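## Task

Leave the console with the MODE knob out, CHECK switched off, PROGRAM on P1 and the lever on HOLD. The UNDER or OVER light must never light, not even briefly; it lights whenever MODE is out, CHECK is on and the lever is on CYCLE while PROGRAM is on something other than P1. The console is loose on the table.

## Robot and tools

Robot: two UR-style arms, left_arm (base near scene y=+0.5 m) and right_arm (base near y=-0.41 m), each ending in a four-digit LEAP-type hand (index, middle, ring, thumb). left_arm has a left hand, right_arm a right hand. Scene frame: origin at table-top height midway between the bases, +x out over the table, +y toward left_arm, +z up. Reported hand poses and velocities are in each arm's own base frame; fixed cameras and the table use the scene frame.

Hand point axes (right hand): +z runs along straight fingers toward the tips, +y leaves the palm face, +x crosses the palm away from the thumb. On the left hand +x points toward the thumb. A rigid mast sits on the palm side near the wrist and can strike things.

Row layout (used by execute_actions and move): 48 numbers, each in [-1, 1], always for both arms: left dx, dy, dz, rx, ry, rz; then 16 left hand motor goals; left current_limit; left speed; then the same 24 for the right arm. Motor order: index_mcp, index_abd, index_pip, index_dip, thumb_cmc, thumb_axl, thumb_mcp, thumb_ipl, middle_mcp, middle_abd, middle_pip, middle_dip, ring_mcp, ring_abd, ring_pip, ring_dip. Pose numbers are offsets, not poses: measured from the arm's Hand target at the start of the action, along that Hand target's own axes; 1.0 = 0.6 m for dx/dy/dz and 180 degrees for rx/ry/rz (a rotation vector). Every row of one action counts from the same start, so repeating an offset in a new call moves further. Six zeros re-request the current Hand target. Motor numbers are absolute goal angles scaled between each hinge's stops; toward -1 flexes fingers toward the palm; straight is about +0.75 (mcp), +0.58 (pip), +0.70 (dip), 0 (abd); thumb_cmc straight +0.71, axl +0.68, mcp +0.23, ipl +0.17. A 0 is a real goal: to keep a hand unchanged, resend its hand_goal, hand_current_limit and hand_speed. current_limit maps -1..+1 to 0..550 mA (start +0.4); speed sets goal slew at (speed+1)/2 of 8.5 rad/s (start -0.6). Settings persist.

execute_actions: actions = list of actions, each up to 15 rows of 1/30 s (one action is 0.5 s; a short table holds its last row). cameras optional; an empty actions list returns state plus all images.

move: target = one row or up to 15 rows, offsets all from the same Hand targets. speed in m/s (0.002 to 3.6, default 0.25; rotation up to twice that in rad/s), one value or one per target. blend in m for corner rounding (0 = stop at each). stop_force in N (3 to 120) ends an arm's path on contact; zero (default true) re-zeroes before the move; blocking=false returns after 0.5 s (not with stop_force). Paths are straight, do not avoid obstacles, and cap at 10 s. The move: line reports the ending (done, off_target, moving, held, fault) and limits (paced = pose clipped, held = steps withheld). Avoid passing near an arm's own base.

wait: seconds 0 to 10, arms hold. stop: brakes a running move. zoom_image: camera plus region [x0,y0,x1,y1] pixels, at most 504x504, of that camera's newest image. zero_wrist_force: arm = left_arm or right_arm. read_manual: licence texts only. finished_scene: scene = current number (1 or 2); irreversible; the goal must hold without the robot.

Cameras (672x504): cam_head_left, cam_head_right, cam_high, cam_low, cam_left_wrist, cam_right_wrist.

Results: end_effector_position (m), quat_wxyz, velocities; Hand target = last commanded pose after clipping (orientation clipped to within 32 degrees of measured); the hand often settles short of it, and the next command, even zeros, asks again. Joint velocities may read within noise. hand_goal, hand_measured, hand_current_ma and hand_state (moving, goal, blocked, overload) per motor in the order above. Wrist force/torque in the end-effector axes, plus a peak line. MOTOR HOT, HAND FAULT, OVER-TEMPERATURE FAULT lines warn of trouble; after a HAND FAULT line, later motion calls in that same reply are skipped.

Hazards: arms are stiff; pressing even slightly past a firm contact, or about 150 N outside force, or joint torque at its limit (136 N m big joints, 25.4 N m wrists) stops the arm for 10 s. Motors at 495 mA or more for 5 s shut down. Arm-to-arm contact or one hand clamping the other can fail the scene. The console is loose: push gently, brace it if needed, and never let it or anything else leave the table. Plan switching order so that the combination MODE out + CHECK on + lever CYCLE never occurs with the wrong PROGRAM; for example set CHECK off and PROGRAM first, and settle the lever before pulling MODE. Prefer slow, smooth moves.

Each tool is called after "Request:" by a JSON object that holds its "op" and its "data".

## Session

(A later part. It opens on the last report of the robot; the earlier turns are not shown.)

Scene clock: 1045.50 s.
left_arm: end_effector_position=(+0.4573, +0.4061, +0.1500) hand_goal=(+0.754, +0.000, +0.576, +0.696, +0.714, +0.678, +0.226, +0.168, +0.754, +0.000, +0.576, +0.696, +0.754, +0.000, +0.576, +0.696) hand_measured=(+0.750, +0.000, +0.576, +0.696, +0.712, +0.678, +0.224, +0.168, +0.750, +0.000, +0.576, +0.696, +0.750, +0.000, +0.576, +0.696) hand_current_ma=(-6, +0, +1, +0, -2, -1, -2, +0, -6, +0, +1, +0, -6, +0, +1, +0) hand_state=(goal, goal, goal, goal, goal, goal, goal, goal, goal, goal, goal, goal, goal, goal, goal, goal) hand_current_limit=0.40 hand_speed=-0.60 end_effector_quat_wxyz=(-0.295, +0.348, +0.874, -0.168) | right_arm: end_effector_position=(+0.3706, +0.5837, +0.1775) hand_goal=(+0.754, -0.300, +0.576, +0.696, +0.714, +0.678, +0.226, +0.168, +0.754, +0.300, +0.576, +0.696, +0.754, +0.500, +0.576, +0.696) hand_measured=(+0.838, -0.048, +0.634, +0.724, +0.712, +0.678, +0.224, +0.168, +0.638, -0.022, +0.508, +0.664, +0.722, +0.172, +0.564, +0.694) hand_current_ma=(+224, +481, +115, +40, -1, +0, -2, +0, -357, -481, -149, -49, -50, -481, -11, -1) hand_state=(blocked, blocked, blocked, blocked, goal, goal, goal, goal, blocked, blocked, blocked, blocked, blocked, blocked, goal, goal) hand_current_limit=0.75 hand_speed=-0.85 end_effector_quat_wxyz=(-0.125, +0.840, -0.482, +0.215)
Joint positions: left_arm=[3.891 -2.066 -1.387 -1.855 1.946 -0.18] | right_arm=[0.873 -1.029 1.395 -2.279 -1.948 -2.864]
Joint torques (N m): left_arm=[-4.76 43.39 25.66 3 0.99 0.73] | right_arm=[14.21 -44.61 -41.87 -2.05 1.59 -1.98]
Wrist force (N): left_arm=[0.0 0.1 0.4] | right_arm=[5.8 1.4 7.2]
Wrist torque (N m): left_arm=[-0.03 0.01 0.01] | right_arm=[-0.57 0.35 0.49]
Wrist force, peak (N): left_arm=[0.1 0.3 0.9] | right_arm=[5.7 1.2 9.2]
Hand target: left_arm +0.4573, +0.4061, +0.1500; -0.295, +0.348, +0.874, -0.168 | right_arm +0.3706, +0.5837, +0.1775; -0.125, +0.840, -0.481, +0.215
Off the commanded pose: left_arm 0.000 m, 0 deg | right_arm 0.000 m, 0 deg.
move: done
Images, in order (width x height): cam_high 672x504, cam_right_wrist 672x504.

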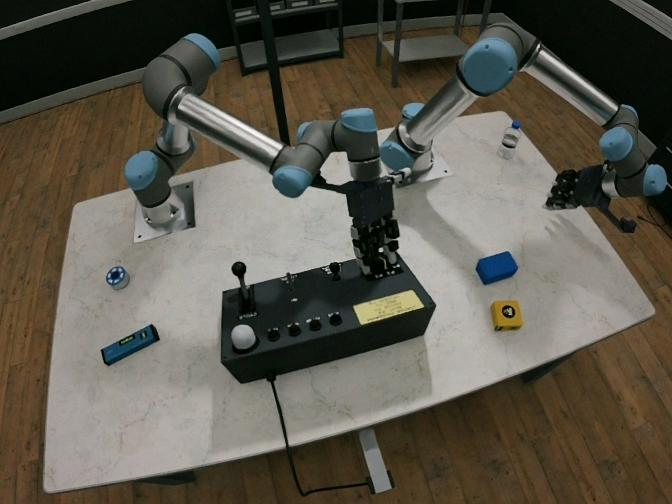

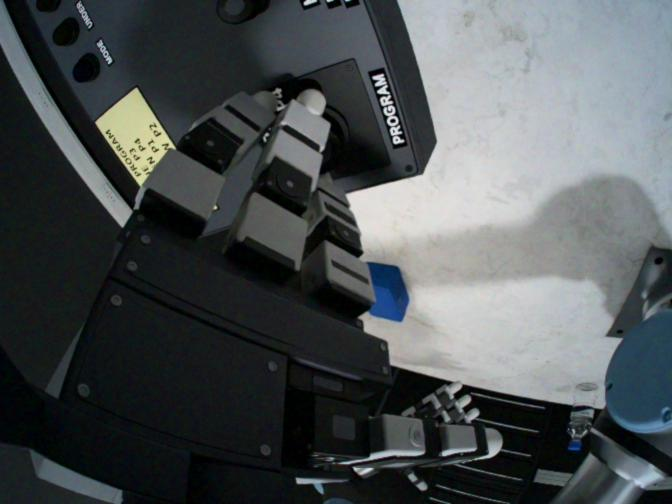

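Request:
{"op": "move", "data": {"target": [0,0,0,0,0,0, 0.754,0,0.576,0.696,0.714,0.678,0.226,0.168,0.754,0,0.576,0.696,0.754,0,0.576,0.696,0.4,-0.6, 0,0,0,0,0,0, 0.35,-0.3,0.45,0.6,0.714,0.678,0.226,0.168,1.0,0.3,0.75,0.8,1.0,0.5,0.75,0.8,0.75,-0.85], "speed": 0.1, "cameras": ["cam_right_wrist","cam_high"]}}

Request:
{"op": "zoom_image", "data": {"camera": "cam_high", "region": [320, 200, 440, 320]}}

Scene clock: 1090.87 s.
left_arm: end_effector_position=(+0.4573, +0.4061, +0.1500) hand_goal=(+0.754, +0.000, +0.576, +0.696, +0.714, +0.678, +0.226, +0.168, +0.754, +0.000, +0.576, +0.696, +0.754, +0.000, +0.576, +0.696) hand_measured=(+0.750, +0.000, +0.576, +0.696, +0.712, +0.678, +0.224, +0.168, +0.750, +0.000, +0.576, +0.696, +0.750, +0.000, +0.576, +0.696) hand_current_ma=(-6, +0, +1, +0, -2, -1, -2, +0, -6, +0, +1, +0, -6, +0, +1, +0) hand_state=(goal, goal, goal, goal, goal, goal, goal, goal, goal, goal, goal, goal, goal, goal, goal, goal) hand_current_limit=0.40 hand_speed=-0.60 end_effector_quat_wxyz=(-0.295, +0.348, +0.874, -0.168) | right_arm: end_effector_position=(+0.3706, +0.5837, +0.1775) hand_goal=(+0.350, -0.300, +0.450, +0.600, +0.714, +0.678, +0.226, +0.168, +1.000, +0.300, +0.750, +0.800, +1.000, +0.500, +0.750, +0.800) hand_measured=(+0.838, -0.048, +0.634, +0.696, +0.712, +0.678, +0.224, +0.168, +0.632, -0.022, +0.508, +0.710, +0.962, +0.466, +0.742, +0.798) hand_current_ma=(+481, +481, +481, +250, -1, +0, -2, +0, -481, -481, -481, -228, -67, -40, -5, -1) hand_state=(blocked, blocked, blocked, blocked, goal, goal, goal, goal, blocked, blocked, blocked, blocked, blocked, blocked, goal, goal) hand_current_limit=0.75 hand_speed=-0.85 end_effector_quat_wxyz=(-0.125, +0.840, -0.481, +0.215)
Joint positions: left_arm=[3.891 -2.066 -1.387 -1.855 1.946 -0.18] | right_arm=[0.873 -1.029 1.395 -2.279 -1.947 -2.864]
Joint torques (N m): left_arm=[-4.28 44.62 25.8 3.12 1.15 0.69] | right_arm=[7.57 -48 -40.31 -2.54 -0.74 -2.2]
Wrist force (N): left_arm=[0.2 0.3 0.9] | right_arm=[3.3 -0.5 9.1]
Wrist torque (N m): left_arm=[-0.03 0.00 0.01] | right_arm=[-0.63 0.06 0.39]
Wrist force, peak (N): left_arm=[0.2 0.3 0.9] | right_arm=[6.5 1.2 8.6]
Hand target: left_arm +0.4573, +0.4061, +0.1500; -0.295, +0.348, +0.874, -0.168 | right_arm +0.3706, +0.5837, +0.1775; -0.125, +0.840, -0.481, +0.215
Off the commanded pose: left_arm 0.000 m, 0 deg | right_arm 0.000 m, 0 deg.
move: done
Images, in order (width x height): cam_high 672x504, cam_right_wrist 672x504.

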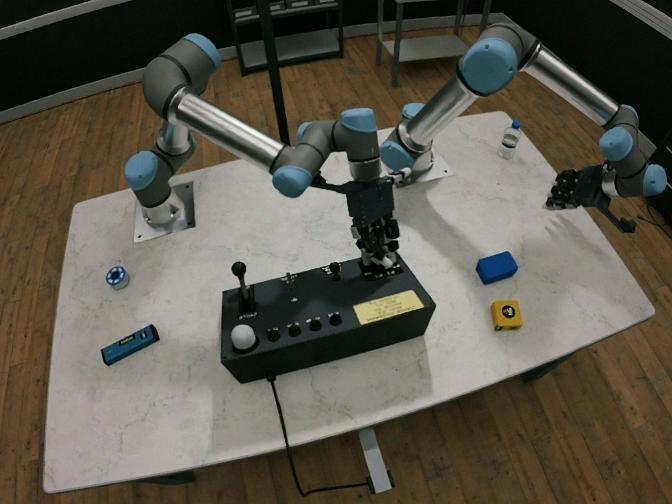

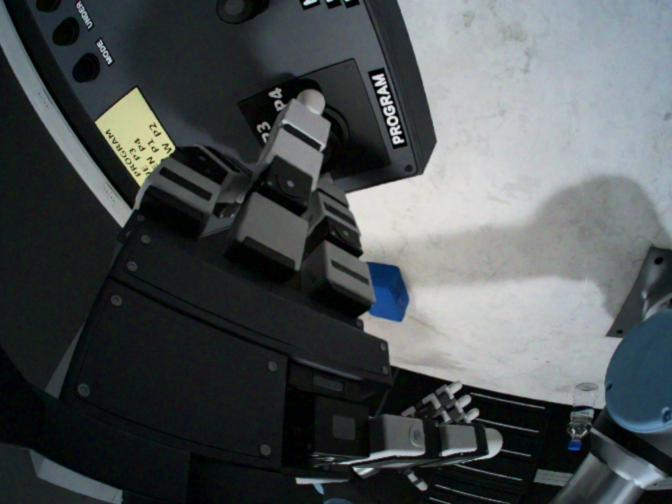

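Scaled by 4.200 from the camera's 672x504 image, which has a finer 960x720 frame.

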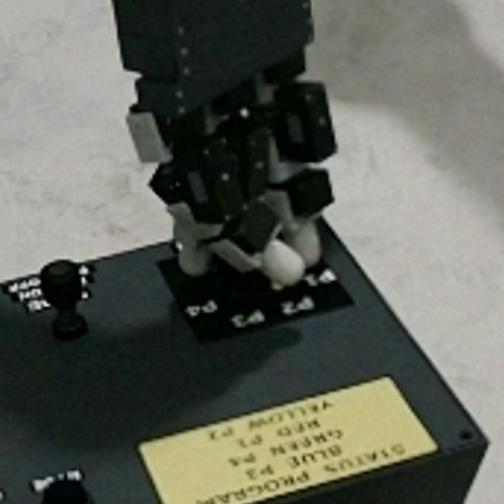

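Request:
{"op": "move", "data": {"target": [[0,0,0,0,0,0, 0.754,0,0.576,0.696,0.714,0.678,0.226,0.168,0.754,0,0.576,0.696,0.754,0,0.576,0.696,0.4,-0.6, 0.031,-0.0041,0,0,0,-0.0833, 0.35,-0.3,0.45,0.6,0.714,0.678,0.226,0.168,1.0,0.3,0.75,0.8,1.0,0.5,0.75,0.8,0.75,-0.85],[0,0,0,0,0,0, 0.754,0,0.576,0.696,0.714,0.678,0.226,0.168,0.754,0,0.576,0.696,0.754,0,0.576,0.696,0.4,-0.6, 0.06,-0.016,0,0,0,-0.1667, 0.35,-0.3,0.45,0.6,0.714,0.678,0.226,0.168,1.0,0.3,0.75,0.8,1.0,0.5,0.75,0.8,0.75,-0.85]], "speed": 0.1, "blend": 0.003, "cameras": ["cam_right_wrist","cam_high"]}}

Request:
{"op": "zoom_image", "data": {"camera": "cam_high", "region": [320, 200, 440, 320]}}

Request:
{"op": "zoom_image", "data": {"camera": "cam_right_wrist", "region": [230, 0, 530, 240]}}

Scene clock: 1105.00 s.
left_arm: end_effector_position=(+0.4573, +0.4061, +0.1500) hand_goal=(+0.754, +0.000, +0.576, +0.696, +0.714, +0.678, +0.226, +0.168, +0.754, +0.000, +0.576, +0.696, +0.754, +0.000, +0.576, +0.696) hand_measured=(+0.750, +0.000, +0.576, +0.696, +0.712, +0.678, +0.224, +0.168, +0.750, +0.000, +0.576, +0.696, +0.750, +0.000, +0.576, +0.696) hand_current_ma=(-6, +0, +1, +0, -2, -1, -2, +0, -6, +0, +1, +0, -6, +0, +1, +0) hand_state=(goal, goal, goal, goal, goal, goal, goal, goal, goal, goal, goal, goal, goal, goal, goal, goal) hand_current_limit=0.40 hand_speed=-0.60 end_effector_quat_wxyz=(-0.295, +0.348, +0.874, -0.168) | right_arm: end_effector_position=(+0.3877, +0.5628, +0.1869) hand_goal=(+0.350, -0.300, +0.450, +0.600, +0.714, +0.678, +0.226, +0.168, +1.000, +0.300, +0.750, +0.800, +1.000, +0.500, +0.750, +0.800) hand_measured=(+0.860, -0.136, +0.634, +0.692, +0.712, +0.678, +0.224, +0.168, +0.584, +0.056, +0.508, +0.710, +0.962, +0.466, +0.742, +0.798) hand_current_ma=(+481, +454, +481, +233, -1, +0, -2, +0, -481, -481, -481, -228, -66, -40, -5, -1) hand_state=(blocked, blocked, blocked, blocked, goal, goal, goal, goal, blocked, blocked, blocked, blocked, blocked, blocked, goal, goal) hand_current_limit=0.75 hand_speed=-0.85 end_effector_quat_wxyz=(-0.079, +0.920, -0.304, +0.236)
Joint positions: left_arm=[3.891 -2.066 -1.387 -1.855 1.946 -0.18] | right_arm=[0.88 -1.006 1.353 -2.257 -1.95 -3.26]
Joint torques (N m): left_arm=[-4.75 44.87 25.88 2.92 1.16 0.89] | right_arm=[-5.86 -61.34 -13.47 -5.13 0.46 2.46]
Wrist force (N): left_arm=[0.2 0.3 0.6] | right_arm=[3.8 -0.7 6.6]
Wrist torque (N m): left_arm=[-0.02 -0.02 0.02] | right_arm=[-0.40 0.01 0.16]
Wrist force, peak (N): left_arm=[0.3 0.2 0.8] | right_arm=[3.5 -0.6 9.3]
Hand target: left_arm +0.4573, +0.4061, +0.1500; -0.295, +0.348, +0.874, -0.168 | right_arm +0.3878, +0.5628, +0.1869; -0.079, +0.920, -0.304, +0.236 (not the last commanded pose)
Off the commanded pose: left_arm 0.000 m, 0 deg | right_arm 0.009 m, 7 deg.
move: held (right_arm; a check stopped the path); path passed 1 of 2 targets; limits=held
pose unreachable (right arm): on one or more control steps of this call, first in action 0 (counted from 0), this arm could not follow its commanded pose, so it was not sent that pose on those steps. It may still have moved: this result reports where it is.
cause: moving toward the commanded pose would bring two parts of the arm too close to each other (joints 4 (wrist 1) to 6 (wrist 3) lie between them).
Images, in order (width x height): cam_high 672x504, cam_right_wrist 672x504.

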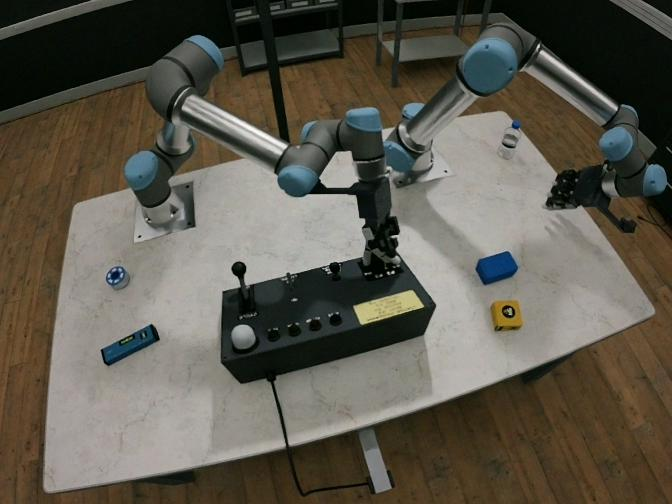

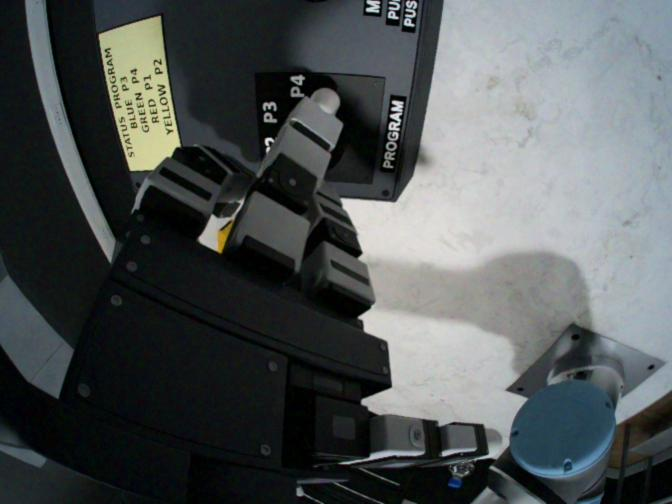

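Scaled by 4.200 from the camera's 672x504 image, which has a finer 960x720 frame.

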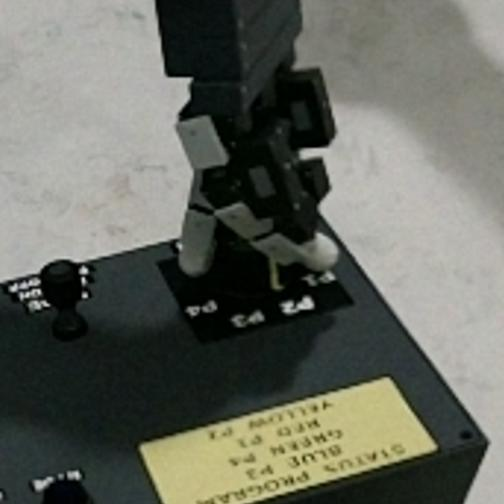

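Scaled by 1.680 from the camera's 672x504 image, which has a finer 960x720 frame.

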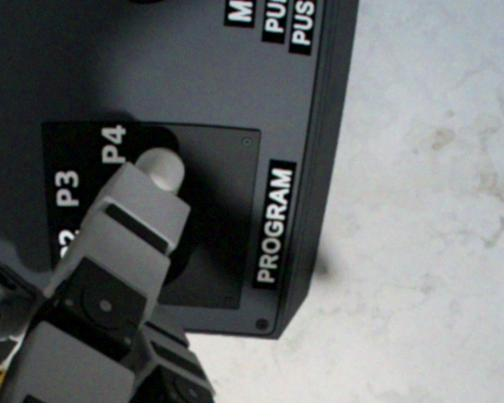

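Request:
{"op": "move", "data": {"target": [[0,0,0,0,0,0, 0.754,0,0.576,0.696,0.714,0.678,0.226,0.168,0.754,0,0.576,0.696,0.754,0,0.576,0.696,0.4,-0.6, 0,0,0,0,0,0, 0.8,0.1,0.576,0.696,0.714,0.678,0.226,0.168,0.7,-0.2,0.576,0.696,0.8,0.3,0.576,0.696,0.75,-0.7],[0,0,0,0,0,0, 0.754,0,0.576,0.696,0.714,0.678,0.226,0.168,0.754,0,0.576,0.696,0.754,0,0.576,0.696,0.4,-0.6, 0,0,-0.1667,0,0,0, 0.8,0.1,0.576,0.696,0.714,0.678,0.226,0.168,0.7,-0.2,0.576,0.696,0.8,0.3,0.576,0.696,0.75,-0.7]], "speed": 0.08, "cameras": ["cam_right_wrist"]}}

Request:
{"op": "move", "data": {"target": [[0,0,0,0,0,0, 0.754,0,0.576,0.696,0.714,0.678,0.226,0.168,0.754,0,0.576,0.696,0.754,0,0.576,0.696,0.4,-0.6, 0,0,0,0,0,0, 1.0,0.1,-1.0,-0.32,0.714,0.678,0.226,0.168,1.0,0,-1.0,-0.32,1.0,-0.1,-1.0,-0.32,0.75,-0.7],[0,0,0,0,0,0, 0.754,0,0.576,0.696,0.714,0.678,0.226,0.168,0.754,0,0.576,0.696,0.754,0,0.576,0.696,0.4,-0.6, -0.134,-0.1137,0.093,0,0,0.4889, 1.0,0,-1.0,-0.32,0.714,0.678,0.226,0.168,1.0,0,-1.0,-0.32,1.0,0,-1.0,-0.32,0.75,-0.7]], "speed": 0.2, "cameras": ["cam_right_wrist","cam_high"]}}

Request:
{"op": "zoom_image", "data": {"camera": "cam_high", "region": [320, 200, 440, 320]}}

Request:
{"op": "zoom_image", "data": {"camera": "cam_right_wrist", "region": [180, 0, 480, 260]}}

Scene clock: 1170.27 s.
left_arm: end_effector_position=(+0.4573, +0.4061, +0.1500) hand_goal=(+0.754, +0.000, +0.576, +0.696, +0.714, +0.678, +0.226, +0.168, +0.754, +0.000, +0.576, +0.696, +0.754, +0.000, +0.576, +0.696) hand_measured=(+0.750, +0.000, +0.576, +0.696, +0.712, +0.678, +0.224, +0.168, +0.750, +0.000, +0.576, +0.696, +0.750, +0.000, +0.576, +0.696) hand_current_ma=(-6, +0, +1, +0, -2, -1, -2, +0, -6, +0, +1, +0, -6, +0, +1, +0) hand_state=(goal, goal, goal, goal, goal, goal, goal, goal, goal, goal, goal, goal, goal, goal, goal, goal) hand_current_limit=0.40 hand_speed=-0.60 end_effector_quat_wxyz=(-0.295, +0.348, +0.874, -0.168) | right_arm: end_effector_position=(+0.3396, +0.5625, +0.2745) hand_goal=(+0.800, +0.100, +0.576, +0.696, +0.714, +0.678, +0.226, +0.168, +0.700, -0.200, +0.576, +0.696, +0.800, +0.300, +0.576, +0.696) hand_measured=(+0.798, +0.098, +0.578, +0.698, +0.712, +0.678, +0.224, +0.168, +0.598, -0.084, +0.526, +0.694, +0.852, +0.240, +0.596, +0.700) hand_current_ma=(-1, +0, +0, +1, -1, +0, -2, +0, -300, +268, -90, -1, +107, -97, +23, +2) hand_state=(goal, goal, goal, goal, goal, goal, goal, goal, blocked, blocked, blocked, goal, blocked, blocked, blocked, goal) hand_current_limit=0.75 hand_speed=-0.70 end_effector_quat_wxyz=(-0.079, +0.920, -0.304, +0.236)
Joint positions: left_arm=[3.891 -2.066 -1.387 -1.855 1.946 -0.18] | right_arm=[0.935 -1.116 1.287 -2.059 -1.968 -3.203]
Joint torques (N m): left_arm=[-4.93 44.95 24.89 3.15 1.35 0.81] | right_arm=[9.77 -54.77 -41.06 -0.63 -1.83 2.26]
Wrist force (N): left_arm=[0.0 0.1 0.5] | right_arm=[1.2 -0.5 1.4]
Wrist torque (N m): left_arm=[-0.03 0.01 0.00] | right_arm=[-0.03 -0.06 0.05]
Wrist force, peak (N): left_arm=[0.1 0.4 0.8] | right_arm=[4.2 -0.7 6.4]
Hand target: left_arm +0.4573, +0.4061, +0.1500; -0.295, +0.348, +0.874, -0.168 | right_arm +0.3395, +0.5625, +0.2745; -0.079, +0.920, -0.304, +0.236
Off the commanded pose: left_arm 0.000 m, 0 deg | right_arm 0.000 m, 0 deg.
move: done
Images, in order (width x height): cam_right_wrist 672x504.

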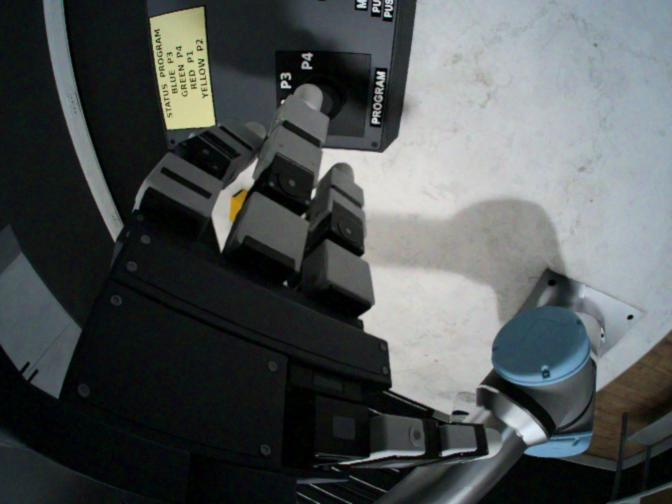

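Scene clock: 1176.97 s.
left_arm: end_effector_position=(+0.4573, +0.4061, +0.1500) hand_goal=(+0.754, +0.000, +0.576, +0.696, +0.714, +0.678, +0.226, +0.168, +0.754, +0.000, +0.576, +0.696, +0.754, +0.000, +0.576, +0.696) hand_measured=(+0.750, +0.000, +0.576, +0.696, +0.712, +0.678, +0.224, +0.168, +0.750, +0.000, +0.576, +0.696, +0.750, +0.000, +0.576, +0.696) hand_current_ma=(-6, +0, +1, +0, -2, -1, -2, +0, -6, +0, +1, +0, -6, +0, +1, +0) hand_state=(goal, goal, goal, goal, goal, goal, goal, goal, goal, goal, goal, goal, goal, goal, goal, goal) hand_current_limit=0.40 hand_speed=-0.60 end_effector_quat_wxyz=(-0.295, +0.348, +0.874, -0.168) | right_arm: end_effector_position=(+0.3455, +0.6654, +0.2144) hand_goal=(+1.000, +0.000, -1.000, -0.320, +0.714, +0.678, +0.226, +0.168, +1.000, +0.000, -1.000, -0.320, +1.000, +0.000, -1.000, -0.320) hand_measured=(+0.992, +0.002, -0.994, -0.316, +0.712, +0.678, +0.224, +0.168, +0.992, +0.000, -0.994, -0.316, +0.990, -0.004, -0.994, -0.318) hand_current_ma=(-5, +1, +4, +2, -1, +0, -2, +0, -6, +0, +4, +1, -8, -1, +4, +1) hand_state=(goal, goal, goal, goal, goal, goal, goal, goal, goal, goal, goal, goal, goal, goal, goal, goal) hand_current_limit=0.75 hand_speed=-0.70 end_effector_quat_wxyz=(+0.221, -0.450, +0.858, -0.115)
Joint positions: left_arm=[3.891 -2.066 -1.387 -1.855 1.946 -0.18] | right_arm=[0.924 -1.12 1.467 -2.241 -1.964 -1.679]
Joint torques (N m): left_arm=[-5.42 44.98 25.51 3.04 1.21 0.83] | right_arm=[9.09 -36.21 -10.95 -5.05 -2.05 2.52]
Wrist force (N): left_arm=[0.0 0.1 0.6] | right_arm=[-1.0 -1.3 1.8]
Wrist torque (N m): left_arm=[-0.04 0.02 0.00] | right_arm=[-0.11 -0.20 -0.06]
Wrist force, peak (N): left_arm=[0.1 0.5 0.9] | right_arm=[-0.3 -2.1 2.1]
Hand target: left_arm +0.4573, +0.4061, +0.1500; -0.295, +0.348, +0.874, -0.168 | right_arm +0.3455, +0.6654, +0.2144; +0.221, -0.450, +0.858, -0.115
Off the commanded pose: left_arm 0.000 m, 0 deg | right_arm 0.000 m, 0 deg.
move: done
Images, in order (width x height): cam_high 672x504, cam_right_wrist 672x504.

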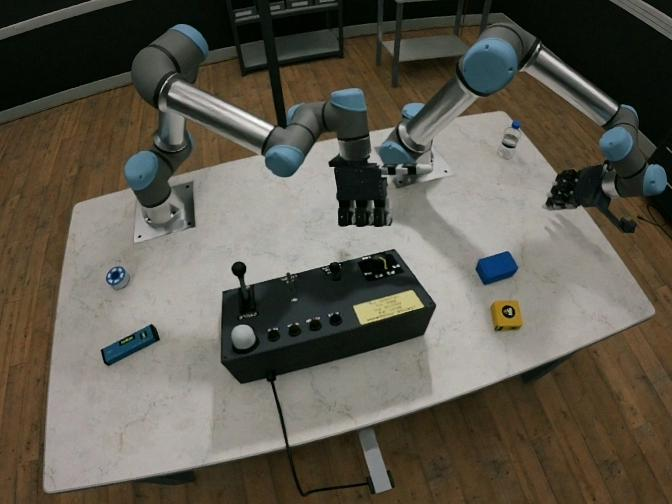

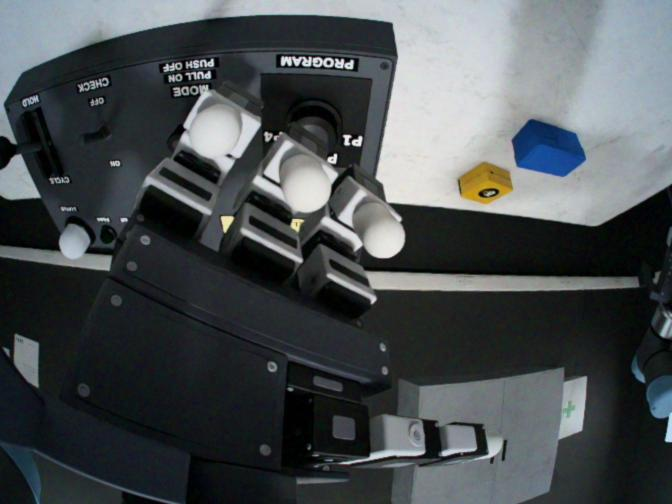

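Scaled by 4.200 from the camera's 672x504 image, which has a finer 960x720 frame.

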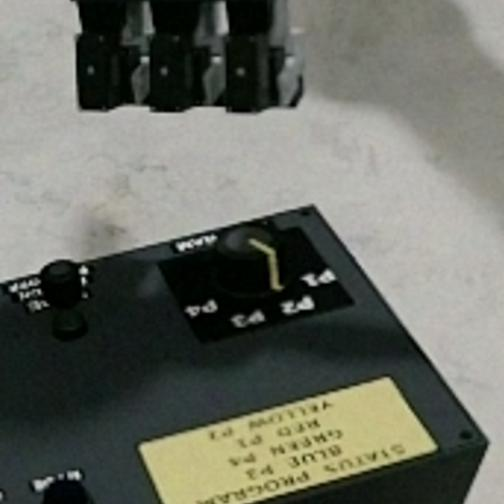

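Scaled by 1.680 from the camera's 672x504 image, which has a finer 960x720 frame.

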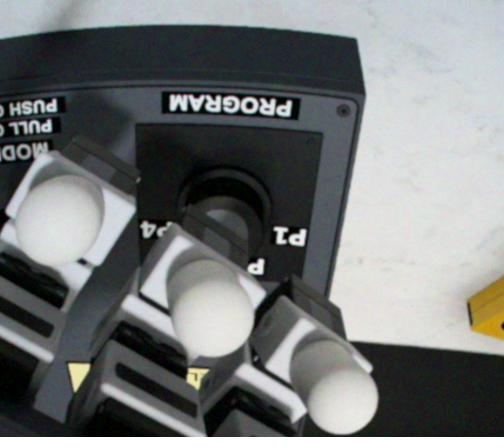

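Request:
{"op": "move", "data": {"target": [0,0,0,0,0,0, 0.754,0,0.576,0.696,0.714,0.678,0.226,0.168,0.754,0,0.576,0.696,0.754,0,0.576,0.696,0.4,-0.6, 0,0,0.095,0,0,0, 1.0,0,-1.0,-0.32,0.714,0.678,0.226,0.168,1.0,0,-1.0,-0.32,1.0,0,-1.0,-0.32,0.75,-0.7], "speed": 0.06, "stop_force": 8}}

Request:
{"op": "move", "data": {"target": [0,0,0,0,0,0, 0.754,0,0.576,0.696,0.714,0.678,0.226,0.168,0.754,0,0.576,0.696,0.754,0,0.576,0.696,0.4,-0.6, 0,0,0.06,0,0,0, 1.0,0,-1.0,-0.32,0.714,0.678,0.226,0.168,1.0,0,-1.0,-0.32,1.0,0,-1.0,-0.32,0.75,-0.7], "speed": 0.015, "stop_force": 10, "cameras": ["cam_right_wrist","cam_high"]}}

Request:
{"op": "zoom_image", "data": {"camera": "cam_high", "region": [320, 200, 440, 320]}}

Request:
{"op": "zoom_image", "data": {"camera": "cam_right_wrist", "region": [180, 0, 480, 260]}}

Scene clock: 1194.83 s.
left_arm: end_effector_position=(+0.4573, +0.4061, +0.1500) hand_goal=(+0.754, +0.000, +0.576, +0.696, +0.714, +0.678, +0.226, +0.168, +0.754, +0.000, +0.576, +0.696, +0.754, +0.000, +0.576, +0.696) hand_measured=(+0.750, +0.000, +0.576, +0.696, +0.712, +0.678, +0.224, +0.168, +0.750, +0.000, +0.576, +0.696, +0.750, +0.000, +0.576, +0.696) hand_current_ma=(-6, +0, +1, +0, -2, -1, -2, +0, -6, +0, +1, +0, -6, +0, +1, +0) hand_state=(goal, goal, goal, goal, goal, goal, goal, goal, goal, goal, goal, goal, goal, goal, goal, goal) hand_current_limit=0.40 hand_speed=-0.60 end_effector_quat_wxyz=(-0.295, +0.348, +0.874, -0.168) | right_arm: end_effector_position=(+0.3729, +0.6655, +0.1644) hand_goal=(+1.000, +0.000, -1.000, -0.320, +0.714, +0.678, +0.226, +0.168, +1.000, +0.000, -1.000, -0.320, +1.000, +0.000, -1.000, -0.320) hand_measured=(+0.992, +0.002, -0.994, -0.316, +0.712, +0.678, +0.224, +0.168, +0.992, +0.000, -0.994, -0.316, +0.990, -0.004, -0.994, -0.318) hand_current_ma=(-5, +1, +4, +2, -1, +0, -2, +0, -6, +0, +4, +1, -8, -1, +4, +1) hand_state=(goal, goal, goal, goal, goal, goal, goal, goal, goal, goal, goal, goal, goal, goal, goal, goal) hand_current_limit=0.75 hand_speed=-0.70 end_effector_quat_wxyz=(+0.221, -0.450, +0.858, -0.115)
Joint positions: left_arm=[3.891 -2.066 -1.387 -1.855 1.946 -0.18] | right_arm=[0.891 -1.044 1.492 -2.354 -1.953 -1.713]
Joint torques (N m): left_arm=[-4.36 44.88 24.42 3.12 1.22 0.92] | right_arm=[-10.72 -39.08 -11.82 -5.21 0.73 -2.16]
Wrist force (N): left_arm=[0.1 0.3 0.6] | right_arm=[-1.3 -1.4 2.1]
Wrist torque (N m): left_arm=[-0.01 -0.01 0.01] | right_arm=[-0.13 -0.15 0.00]
Wrist force, peak (N): left_arm=[0.1 0.3 1.1] | right_arm=[-1.3 -1.8 2.2]
Hand target: left_arm +0.4573, +0.4061, +0.1500; -0.295, +0.348, +0.874, -0.168 | right_arm +0.3729, +0.6655, +0.1644; +0.221, -0.450, +0.858, -0.115
Off the commanded pose: left_arm 0.000 m, 0 deg | right_arm 0.000 m, 0 deg.
move: done

Scene clock: 1197.77 s.
left_arm: end_effector_position=(+0.4573, +0.4061, +0.1500) hand_goal=(+0.754, +0.000, +0.576, +0.696, +0.714, +0.678, +0.226, +0.168, +0.754, +0.000, +0.576, +0.696, +0.754, +0.000, +0.576, +0.696) hand_measured=(+0.750, +0.000, +0.576, +0.696, +0.712, +0.678, +0.224, +0.168, +0.750, +0.000, +0.576, +0.696, +0.750, +0.000, +0.576, +0.696) hand_current_ma=(-6, +0, +1, +0, -2, -1, -2, +0, -6, +0, +1, +0, -6, +0, +1, +0) hand_state=(goal, goal, goal, goal, goal, goal, goal, goal, goal, goal, goal, goal, goal, goal, goal, goal) hand_current_limit=0.40 hand_speed=-0.60 end_effector_quat_wxyz=(-0.295, +0.348, +0.874, -0.168) | right_arm: end_effector_position=(+0.3853, +0.6656, +0.1419) hand_goal=(+1.000, +0.000, -1.000, -0.320, +0.714, +0.678, +0.226, +0.168, +1.000, +0.000, -1.000, -0.320, +1.000, +0.000, -1.000, -0.320) hand_measured=(+0.994, +0.002, -0.998, -0.316, +0.712, +0.678, +0.224, +0.168, +0.992, +0.008, -1.000, -0.316, +0.990, -0.004, -0.994, -0.318) hand_current_ma=(-4, +1, +1, +2, -1, +0, -2, +0, -7, +5, +0, +1, -8, -1, +4, +1) hand_state=(goal, goal, goal, goal, goal, goal, goal, goal, goal, goal, goal, goal, goal, goal, goal, goal) hand_current_limit=0.75 hand_speed=-0.70 end_effector_quat_wxyz=(+0.221, -0.450, +0.858, -0.115)
Joint positions: left_arm=[3.891 -2.066 -1.387 -1.855 1.946 -0.18] | right_arm=[0.876 -1.007 1.497 -2.402 -1.949 -1.727]
Joint torques (N m): left_arm=[-5.35 45.48 25.83 2.99 1.39 0.82] | right_arm=[8.04 -51.56 -15.2 0.03 -1.71 2.16]
Wrist force (N): left_arm=[0.1 0.3 0.8] | right_arm=[0.4 -2.9 -5.9]
Wrist torque (N m): left_arm=[-0.04 0.00 0.01] | right_arm=[0.43 -0.02 0.06]
Wrist force, peak (N): left_arm=[0.4 0.4 1.0] | right_arm=[1.9 -4.0 -16.1]
Hand target: left_arm +0.4573, +0.4061, +0.1500; -0.295, +0.348, +0.874, -0.168 | right_arm +0.3854, +0.6656, +0.1420; +0.221, -0.450, +0.858, -0.115 (not the last commanded pose)
Off the commanded pose: left_arm 0.000 m, 0 deg | right_arm 0.010 m, 0 deg.
move: contact (right_arm)
Images, in order (width x height): cam_high 672x504, cam_right_wrist 672x504.

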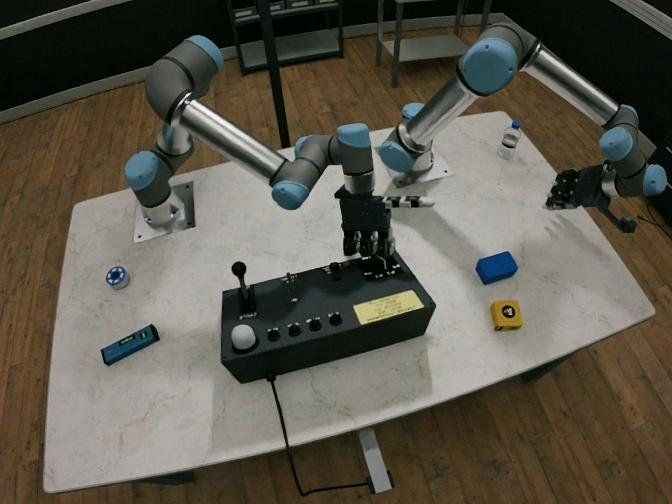

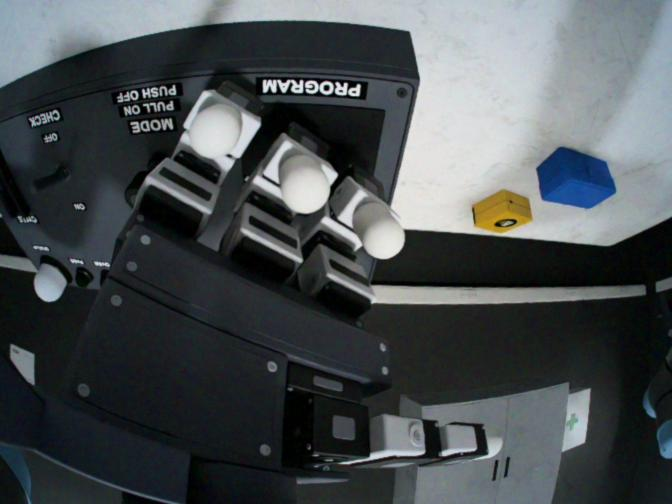

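Scaled by 4.200 from the camera's 672x504 image, which has a finer 960x720 frame.

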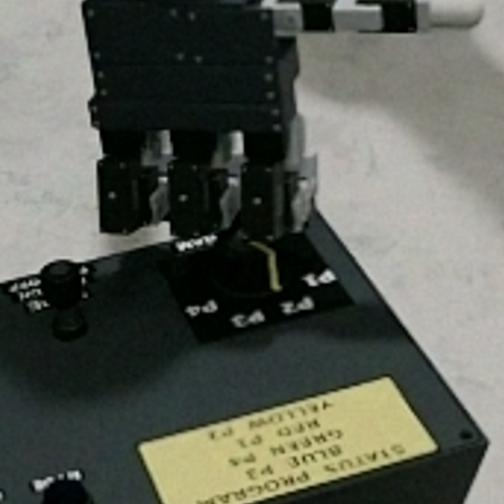

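Scaled by 1.680 from the camera's 672x504 image, which has a finer 960x720 frame.

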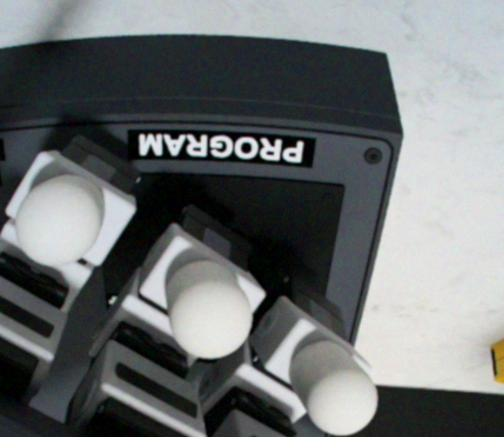

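Request:
{"op": "move", "data": {"target": [0,0,0,0,0,0, 0.754,0,0.576,0.696,0.714,0.678,0.226,0.168,0.754,0,0.576,0.696,0.754,0,0.576,0.696,0.4,-0.6, 0,0,0.03,0,0,0, 1.0,0,-1.0,-0.32,0.714,0.678,0.226,0.168,1.0,0,-1.0,-0.32,1.0,0,-1.0,-0.32,0.75,-0.7], "speed": 0.008, "stop_force": 30, "zero": false}}

Scene clock: 1209.37 s.
left_arm: end_effector_position=(+0.4573, +0.4061, +0.1500) hand_goal=(+0.754, +0.000, +0.576, +0.696, +0.714, +0.678, +0.226, +0.168, +0.754, +0.000, +0.576, +0.696, +0.754, +0.000, +0.576, +0.696) hand_measured=(+0.750, +0.000, +0.576, +0.696, +0.712, +0.678, +0.224, +0.168, +0.750, +0.000, +0.576, +0.696, +0.750, +0.000, +0.576, +0.696) hand_current_ma=(-6, +0, +1, +0, -2, -1, -2, +0, -6, +0, +1, +0, -6, +0, +1, +0) hand_state=(goal, goal, goal, goal, goal, goal, goal, goal, goal, goal, goal, goal, goal, goal, goal, goal) hand_current_limit=0.40 hand_speed=-0.60 end_effector_quat_wxyz=(-0.295, +0.348, +0.874, -0.168) | right_arm: end_effector_position=(+0.3859, +0.6657, +0.1411) hand_goal=(+1.000, +0.000, -1.000, -0.320, +0.714, +0.678, +0.226, +0.168, +1.000, +0.000, -1.000, -0.320, +1.000, +0.000, -1.000, -0.320) hand_measured=(+0.996, +0.000, -1.000, -0.316, +0.712, +0.678, +0.224, +0.168, +0.986, +0.014, -1.000, -0.316, +0.990, -0.004, -0.994, -0.318) hand_current_ma=(-3, +0, +0, +2, -1, +0, -2, +0, -13, +10, +0, +1, -8, -1, +4, +1) hand_state=(goal, goal, goal, goal, goal, goal, goal, goal, goal, goal, goal, goal, goal, goal, goal, goal) hand_current_limit=0.75 hand_speed=-0.70 end_effector_quat_wxyz=(+0.221, -0.450, +0.857, -0.114)
Joint positions: left_arm=[3.891 -2.066 -1.387 -1.855 1.946 -0.18] | right_arm=[0.876 -1.005 1.497 -2.404 -1.949 -1.728]
Joint torques (N m): left_arm=[-5.45 44.29 26.39 3.22 1.15 0.9] | right_arm=[2.15 -34.97 -20.4 1.87 -0.98 2.28]
Wrist force (N): left_arm=[0.0 0.3 0.7] | right_arm=[1.4 -6.0 -28.3]
Wrist torque (N m): left_arm=[-0.02 0.02 0.00] | right_arm=[2.04 0.09 0.13]
Wrist force, peak (N): left_arm=[0.3 0.3 1.0] | right_arm=[2.3 -6.5 -33.7]
Hand target: left_arm +0.4573, +0.4061, +0.1500; -0.295, +0.348, +0.874, -0.168 | right_arm +0.3859, +0.6657, +0.1411; +0.221, -0.450, +0.857, -0.114 (not the last commanded pose)
Off the commanded pose: left_arm 0.000 m, 0 deg | right_arm 0.017 m, 0 deg.
move: contact (right_arm)

Request:
{"op": "move", "data": {"target": [[0,0,0,0,0,0, 0.754,0,0.576,0.696,0.714,0.678,0.226,0.168,0.754,0,0.576,0.696,0.754,0,0.576,0.696,0.4,-0.6, 0.0277,-0.0029,0.003,0,0,-0.0667, 1.0,0,-1.0,-0.32,0.714,0.678,0.226,0.168,1.0,0,-1.0,-0.32,1.0,0,-1.0,-0.32,0.75,-0.7],[0,0,0,0,0,0, 0.754,0,0.576,0.696,0.714,0.678,0.226,0.168,0.754,0,0.576,0.696,0.754,0,0.576,0.696,0.4,-0.6, 0.0542,-0.0115,0.004,0,0,-0.1333, 1.0,0,-1.0,-0.32,0.714,0.678,0.226,0.168,1.0,0,-1.0,-0.32,1.0,0,-1.0,-0.32,0.75,-0.7]], "speed": 0.08, "blend": 0.003, "cameras": ["cam_right_wrist","cam_high"]}}

Request:
{"op": "zoom_image", "data": {"camera": "cam_high", "region": [320, 200, 440, 320]}}

Scene clock: 1222.30 s.
left_arm: end_effector_position=(+0.4573, +0.4061, +0.1500) hand_goal=(+0.754, +0.000, +0.576, +0.696, +0.714, +0.678, +0.226, +0.168, +0.754, +0.000, +0.576, +0.696, +0.754, +0.000, +0.576, +0.696) hand_measured=(+0.750, +0.000, +0.576, +0.696, +0.712, +0.678, +0.224, +0.168, +0.750, +0.000, +0.576, +0.696, +0.750, +0.000, +0.576, +0.696) hand_current_ma=(-6, +0, +1, +0, -2, -1, -2, +0, -6, +0, +1, +0, -6, +0, +1, +0) hand_state=(goal, goal, goal, goal, goal, goal, goal, goal, goal, goal, goal, goal, goal, goal, goal, goal) hand_current_limit=0.40 hand_speed=-0.60 end_effector_quat_wxyz=(-0.295, +0.348, +0.874, -0.168) | right_arm: end_effector_position=(+0.3763, +0.6355, +0.1331) hand_goal=(+1.000, +0.000, -1.000, -0.320, +0.714, +0.678, +0.226, +0.168, +1.000, +0.000, -1.000, -0.320, +1.000, +0.000, -1.000, -0.320) hand_measured=(+1.000, -0.016, -1.002, -0.316, +0.712, +0.678, +0.224, +0.168, +0.954, +0.022, -1.002, -0.316, +0.990, -0.004, -0.994, -0.318) hand_current_ma=(+0, -14, +0, +2, -1, +0, -2, +0, -91, +21, +0, +1, -8, -1, +4, +1) hand_state=(goal, goal, goal, goal, goal, goal, goal, goal, blocked, blocked, goal, goal, goal, goal, goal, goal) hand_current_limit=0.75 hand_speed=-0.70 end_effector_quat_wxyz=(+0.194, -0.618, +0.745, -0.158)
Joint positions: left_arm=[3.891 -2.066 -1.387 -1.855 1.946 -0.18] | right_arm=[0.863 -1 1.483 -2.403 -1.944 -2.159]
Joint torques (N m): left_arm=[-5.58 43.59 25.5 3.33 1.2 0.8] | right_arm=[-24.06 19.11 -2.43 7.92 1.22 -2.86]
Wrist force (N): left_arm=[-0.1 0.2 0.9] | right_arm=[-2.1 -16.9 -71.9]
Wrist torque (N m): left_arm=[-0.05 0.04 -0.01] | right_arm=[5.14 -0.38 -0.03]
Wrist force, peak (N): left_arm=[-0.2 0.1 1.1] | right_arm=[-2.3 -16.8 -72.0]
Hand target: left_arm +0.4573, +0.4061, +0.1500; -0.295, +0.348, +0.874, -0.168 | right_arm +0.3759, +0.6351, +0.1327; +0.193, -0.619, +0.745, -0.158
Off the commanded pose: left_arm 0.000 m, 0 deg | right_arm 0.001 m, 0 deg.
move: done
Images, in order (width x height): cam_high 672x504, cam_right_wrist 672x504.

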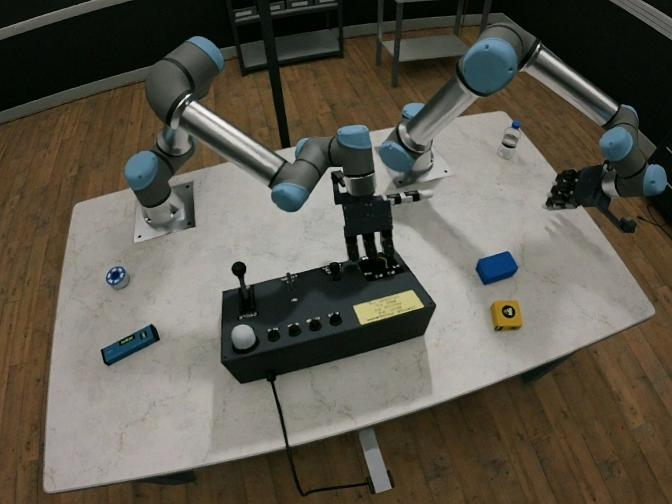

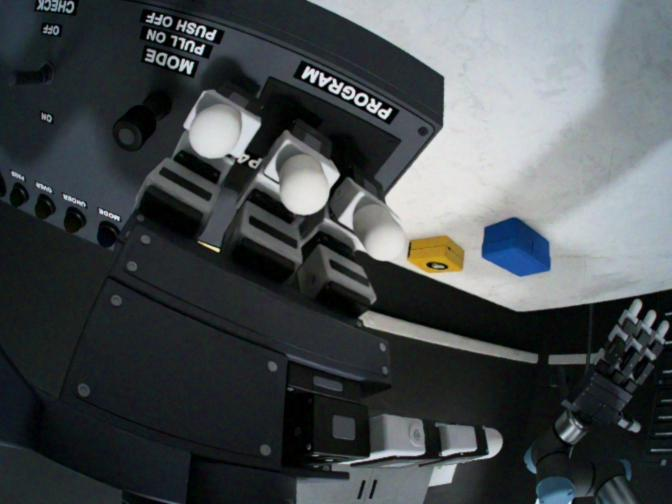

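Scaled by 4.200 from the camera's 672x504 image, which has a finer 960x720 frame.

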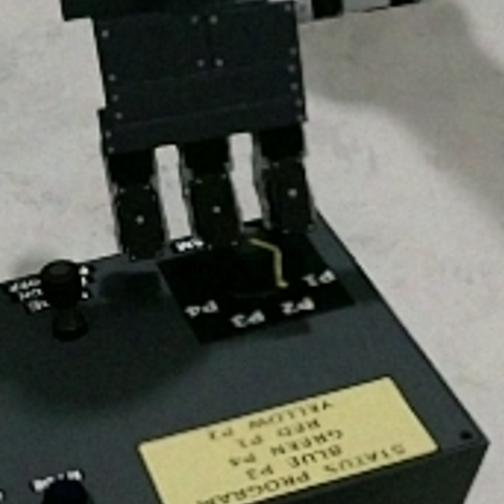

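Request:
{"op": "move", "data": {"target": [[0,0,0,0,0,0, 0.754,0,0.576,0.696,0.714,0.678,0.226,0.168,0.754,0,0.576,0.696,0.754,0,0.576,0.696,0.4,-0.6, 0.026,-0.0037,-0.0025,0,0,-0.0667, 1.0,0,-1.0,-0.32,0.714,0.678,0.226,0.168,1.0,0,-1.0,-0.32,1.0,0,-1.0,-0.32,0.75,-0.7],[0,0,0,0,0,0, 0.754,0,0.576,0.696,0.714,0.678,0.226,0.168,0.754,0,0.576,0.696,0.754,0,0.576,0.696,0.4,-0.6, 0.0508,-0.0118,-0.0025,0,0,-0.1333, 1.0,0,-1.0,-0.32,0.714,0.678,0.226,0.168,1.0,0,-1.0,-0.32,1.0,0,-1.0,-0.32,0.75,-0.7]], "speed": 0.08, "blend": 0.003, "cameras": ["cam_right_wrist","cam_high"]}}

Request:
{"op": "zoom_image", "data": {"camera": "cam_high", "region": [320, 200, 440, 320]}}

Scene clock: 1235.47 s.
left_arm: end_effector_position=(+0.4573, +0.4061, +0.1500) hand_goal=(+0.754, +0.000, +0.576, +0.696, +0.714, +0.678, +0.226, +0.168, +0.754, +0.000, +0.576, +0.696, +0.754, +0.000, +0.576, +0.696) hand_measured=(+0.750, +0.000, +0.576, +0.696, +0.712, +0.678, +0.224, +0.168, +0.750, +0.000, +0.576, +0.696, +0.750, +0.000, +0.576, +0.696) hand_current_ma=(-6, +0, +1, +0, -2, -1, -2, +0, -6, +0, +1, +0, -6, +0, +1, +0) hand_state=(goal, goal, goal, goal, goal, goal, goal, goal, goal, goal, goal, goal, goal, goal, goal, goal) hand_current_limit=0.40 hand_speed=-0.60 end_effector_quat_wxyz=(-0.295, +0.348, +0.874, -0.168) | right_arm: end_effector_position=(+0.3764, +0.6038, +0.1346) hand_goal=(+1.000, +0.000, -1.000, -0.320, +0.714, +0.678, +0.226, +0.168, +1.000, +0.000, -1.000, -0.320, +1.000, +0.000, -1.000, -0.320) hand_measured=(+0.996, -0.048, -1.002, -0.316, +0.712, +0.678, +0.224, +0.168, +0.940, -0.012, -1.002, -0.316, +0.990, -0.004, -0.994, -0.318) hand_current_ma=(-2, -71, +0, +2, -1, +0, -2, +0, -135, -9, +0, +1, -8, -1, +4, +1) hand_state=(goal, blocked, goal, goal, goal, goal, goal, goal, blocked, goal, goal, goal, goal, goal, goal, goal) hand_current_limit=0.75 hand_speed=-0.70 end_effector_quat_wxyz=(-0.156, +0.760, -0.600, +0.195)
Joint positions: left_arm=[3.891 -2.066 -1.387 -1.855 1.946 -0.18] | right_arm=[0.858 -0.99 1.449 -2.378 -1.943 -2.583]
Joint torques (N m): left_arm=[-6.88 45.69 25.42 3.3 1.39 0.94] | right_arm=[-14.11 -9.04 -22.53 2.73 1.7 -2.32]
Wrist force (N): left_arm=[0.0 0.3 0.7] | right_arm=[9.7 -4.0 -41.1]
Wrist torque (N m): left_arm=[-0.02 0.02 0.00] | right_arm=[2.83 0.43 0.77]
Wrist force, peak (N): left_arm=[0.1 0.3 1.0] | right_arm=[-3.9 -18.3 -72.1]
Hand target: left_arm +0.4573, +0.4061, +0.1500; -0.295, +0.348, +0.874, -0.168 | right_arm +0.3764, +0.6038, +0.1346; -0.156, +0.760, -0.600, +0.195
Off the commanded pose: left_arm 0.000 m, 0 deg | right_arm 0.000 m, 0 deg.
move: done
Images, in order (width x height): cam_high 672x504, cam_right_wrist 672x504.

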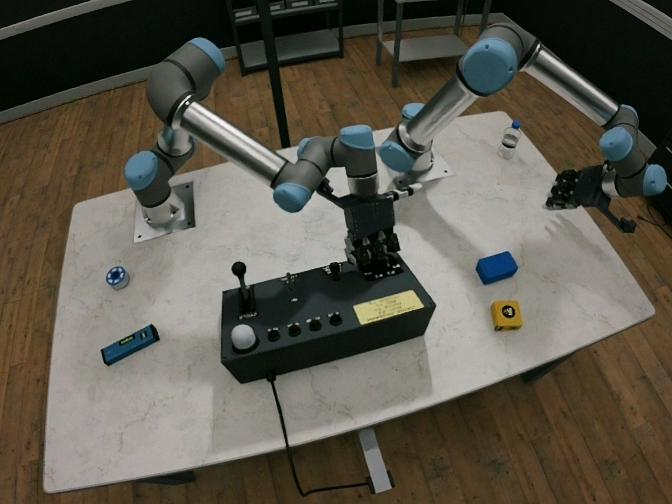

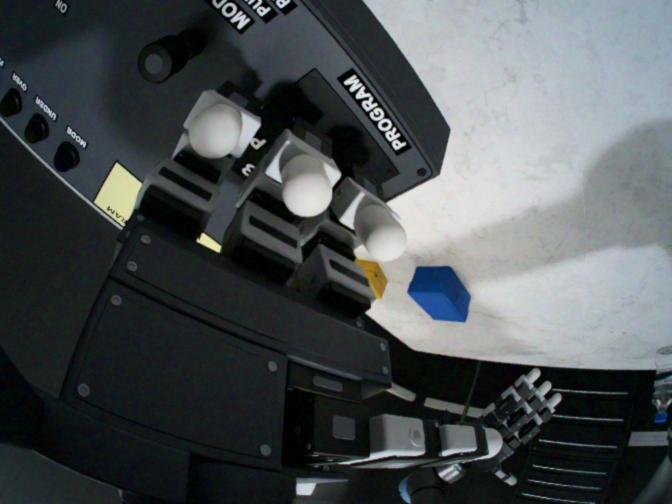

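Scaled by 4.200 from the camera's 672x504 image, which has a finer 960x720 frame.

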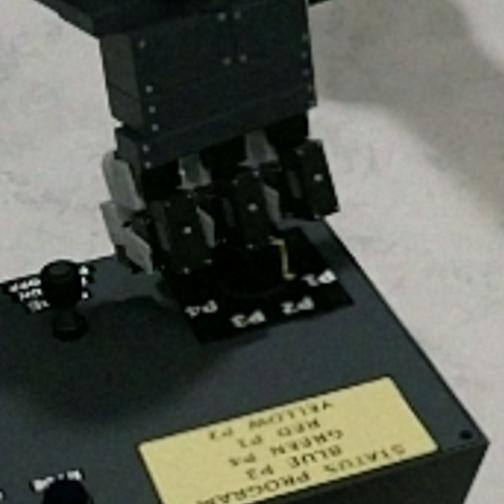

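Request:
{"op": "move", "data": {"target": [[0,0,0,0,0,0, 0.754,0,0.576,0.696,0.714,0.678,0.226,0.168,0.754,0,0.576,0.696,0.754,0,0.576,0.696,0.4,-0.6, 0.026,-0.0027,0,0,0,-0.0667, 1.0,0,-1.0,-0.32,0.714,0.678,0.226,0.168,1.0,0,-1.0,-0.32,1.0,0,-1.0,-0.32,0.75,-0.7],[0,0,0,0,0,0, 0.754,0,0.576,0.696,0.714,0.678,0.226,0.168,0.754,0,0.576,0.696,0.754,0,0.576,0.696,0.4,-0.6, 0.0508,-0.0108,0,0,0,-0.1333, 1.0,0,-1.0,-0.32,0.714,0.678,0.226,0.168,1.0,0,-1.0,-0.32,1.0,0,-1.0,-0.32,0.75,-0.7]], "speed": 0.08, "blend": 0.003, "cameras": ["cam_right_wrist","cam_high"]}}

Request:
{"op": "zoom_image", "data": {"camera": "cam_high", "region": [320, 200, 440, 320]}}

Scene clock: 1247.37 s.
left_arm: end_effector_position=(+0.4573, +0.4061, +0.1500) hand_goal=(+0.754, +0.000, +0.576, +0.696, +0.714, +0.678, +0.226, +0.168, +0.754, +0.000, +0.576, +0.696, +0.754, +0.000, +0.576, +0.696) hand_measured=(+0.750, +0.000, +0.576, +0.696, +0.712, +0.678, +0.224, +0.168, +0.750, +0.000, +0.576, +0.696, +0.750, +0.000, +0.576, +0.696) hand_current_ma=(-6, +0, +1, +0, -2, -1, -2, +0, -6, +0, +1, +0, -6, +0, +1, +0) hand_state=(goal, goal, goal, goal, goal, goal, goal, goal, goal, goal, goal, goal, goal, goal, goal, goal) hand_current_limit=0.40 hand_speed=-0.60 end_effector_quat_wxyz=(-0.295, +0.348, +0.874, -0.168) | right_arm: end_effector_position=(+0.3881, +0.5757, +0.1409) hand_goal=(+1.000, +0.000, -1.000, -0.320, +0.714, +0.678, +0.226, +0.168, +1.000, +0.000, -1.000, -0.320, +1.000, +0.000, -1.000, -0.320) hand_measured=(+0.994, -0.068, -1.002, -0.316, +0.712, +0.678, +0.224, +0.168, +0.930, +0.012, -1.000, -0.316, +0.990, -0.002, -0.994, -0.318) hand_current_ma=(-4, -117, +0, +2, -1, +0, -2, +0, -166, +8, +0, +1, -8, -1, +4, +1) hand_state=(goal, blocked, goal, goal, goal, goal, goal, goal, blocked, goal, goal, goal, goal, goal, goal, goal) hand_current_limit=0.75 hand_speed=-0.70 end_effector_quat_wxyz=(-0.112, +0.868, -0.429, +0.223)
Joint positions: left_arm=[3.891 -2.066 -1.387 -1.855 1.946 -0.18] | right_arm=[0.859 -0.972 1.41 -2.356 -1.943 -3]
Joint torques (N m): left_arm=[-6.97 44.9 25.59 3.43 1.21 0.86] | right_arm=[-0.62 -19.43 -25.2 2.42 -1.81 -2.52]
Wrist force (N): left_arm=[0.1 0.0 0.9] | right_arm=[1.6 -3.3 -27.9]
Wrist torque (N m): left_arm=[-0.08 0.01 0.01] | right_arm=[2.00 -0.34 0.26]
Wrist force, peak (N): left_arm=[0.2 0.2 1.0] | right_arm=[9.7 -4.2 -41.4]
Hand target: left_arm +0.4573, +0.4061, +0.1500; -0.295, +0.348, +0.874, -0.168 | right_arm +0.3881, +0.5756, +0.1409; -0.112, +0.868, -0.429, +0.223
Off the commanded pose: left_arm 0.000 m, 0 deg | right_arm 0.000 m, 0 deg.
move: done
Images, in order (width x height): cam_high 672x504, cam_right_wrist 672x504.

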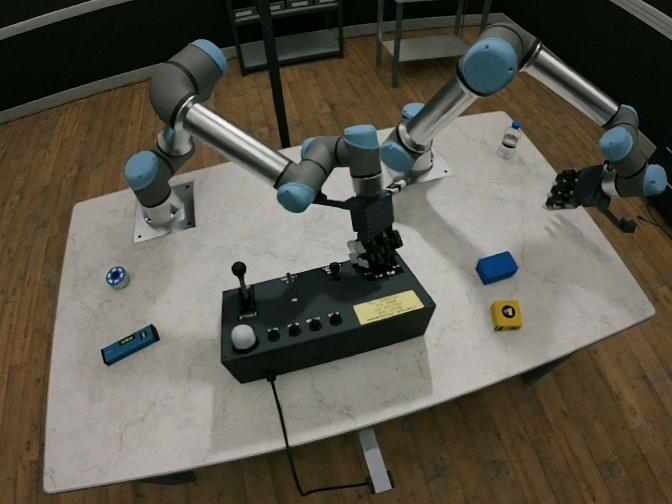

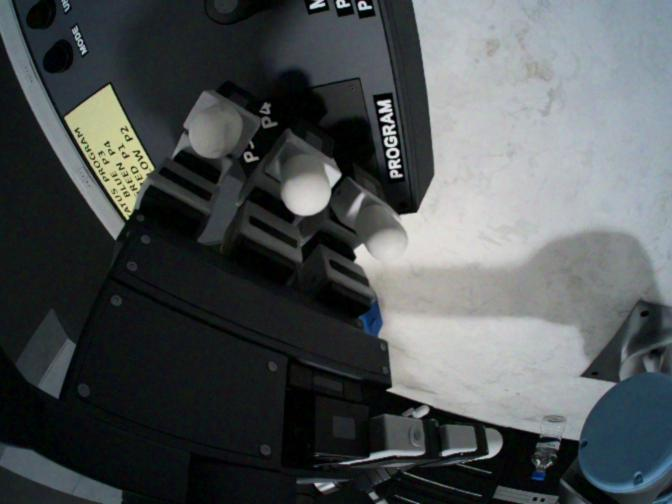

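Scaled by 4.200 from the camera's 672x504 image, which has a finer 960x720 frame.

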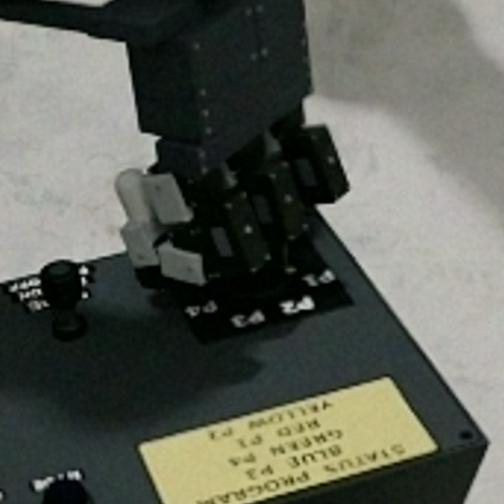

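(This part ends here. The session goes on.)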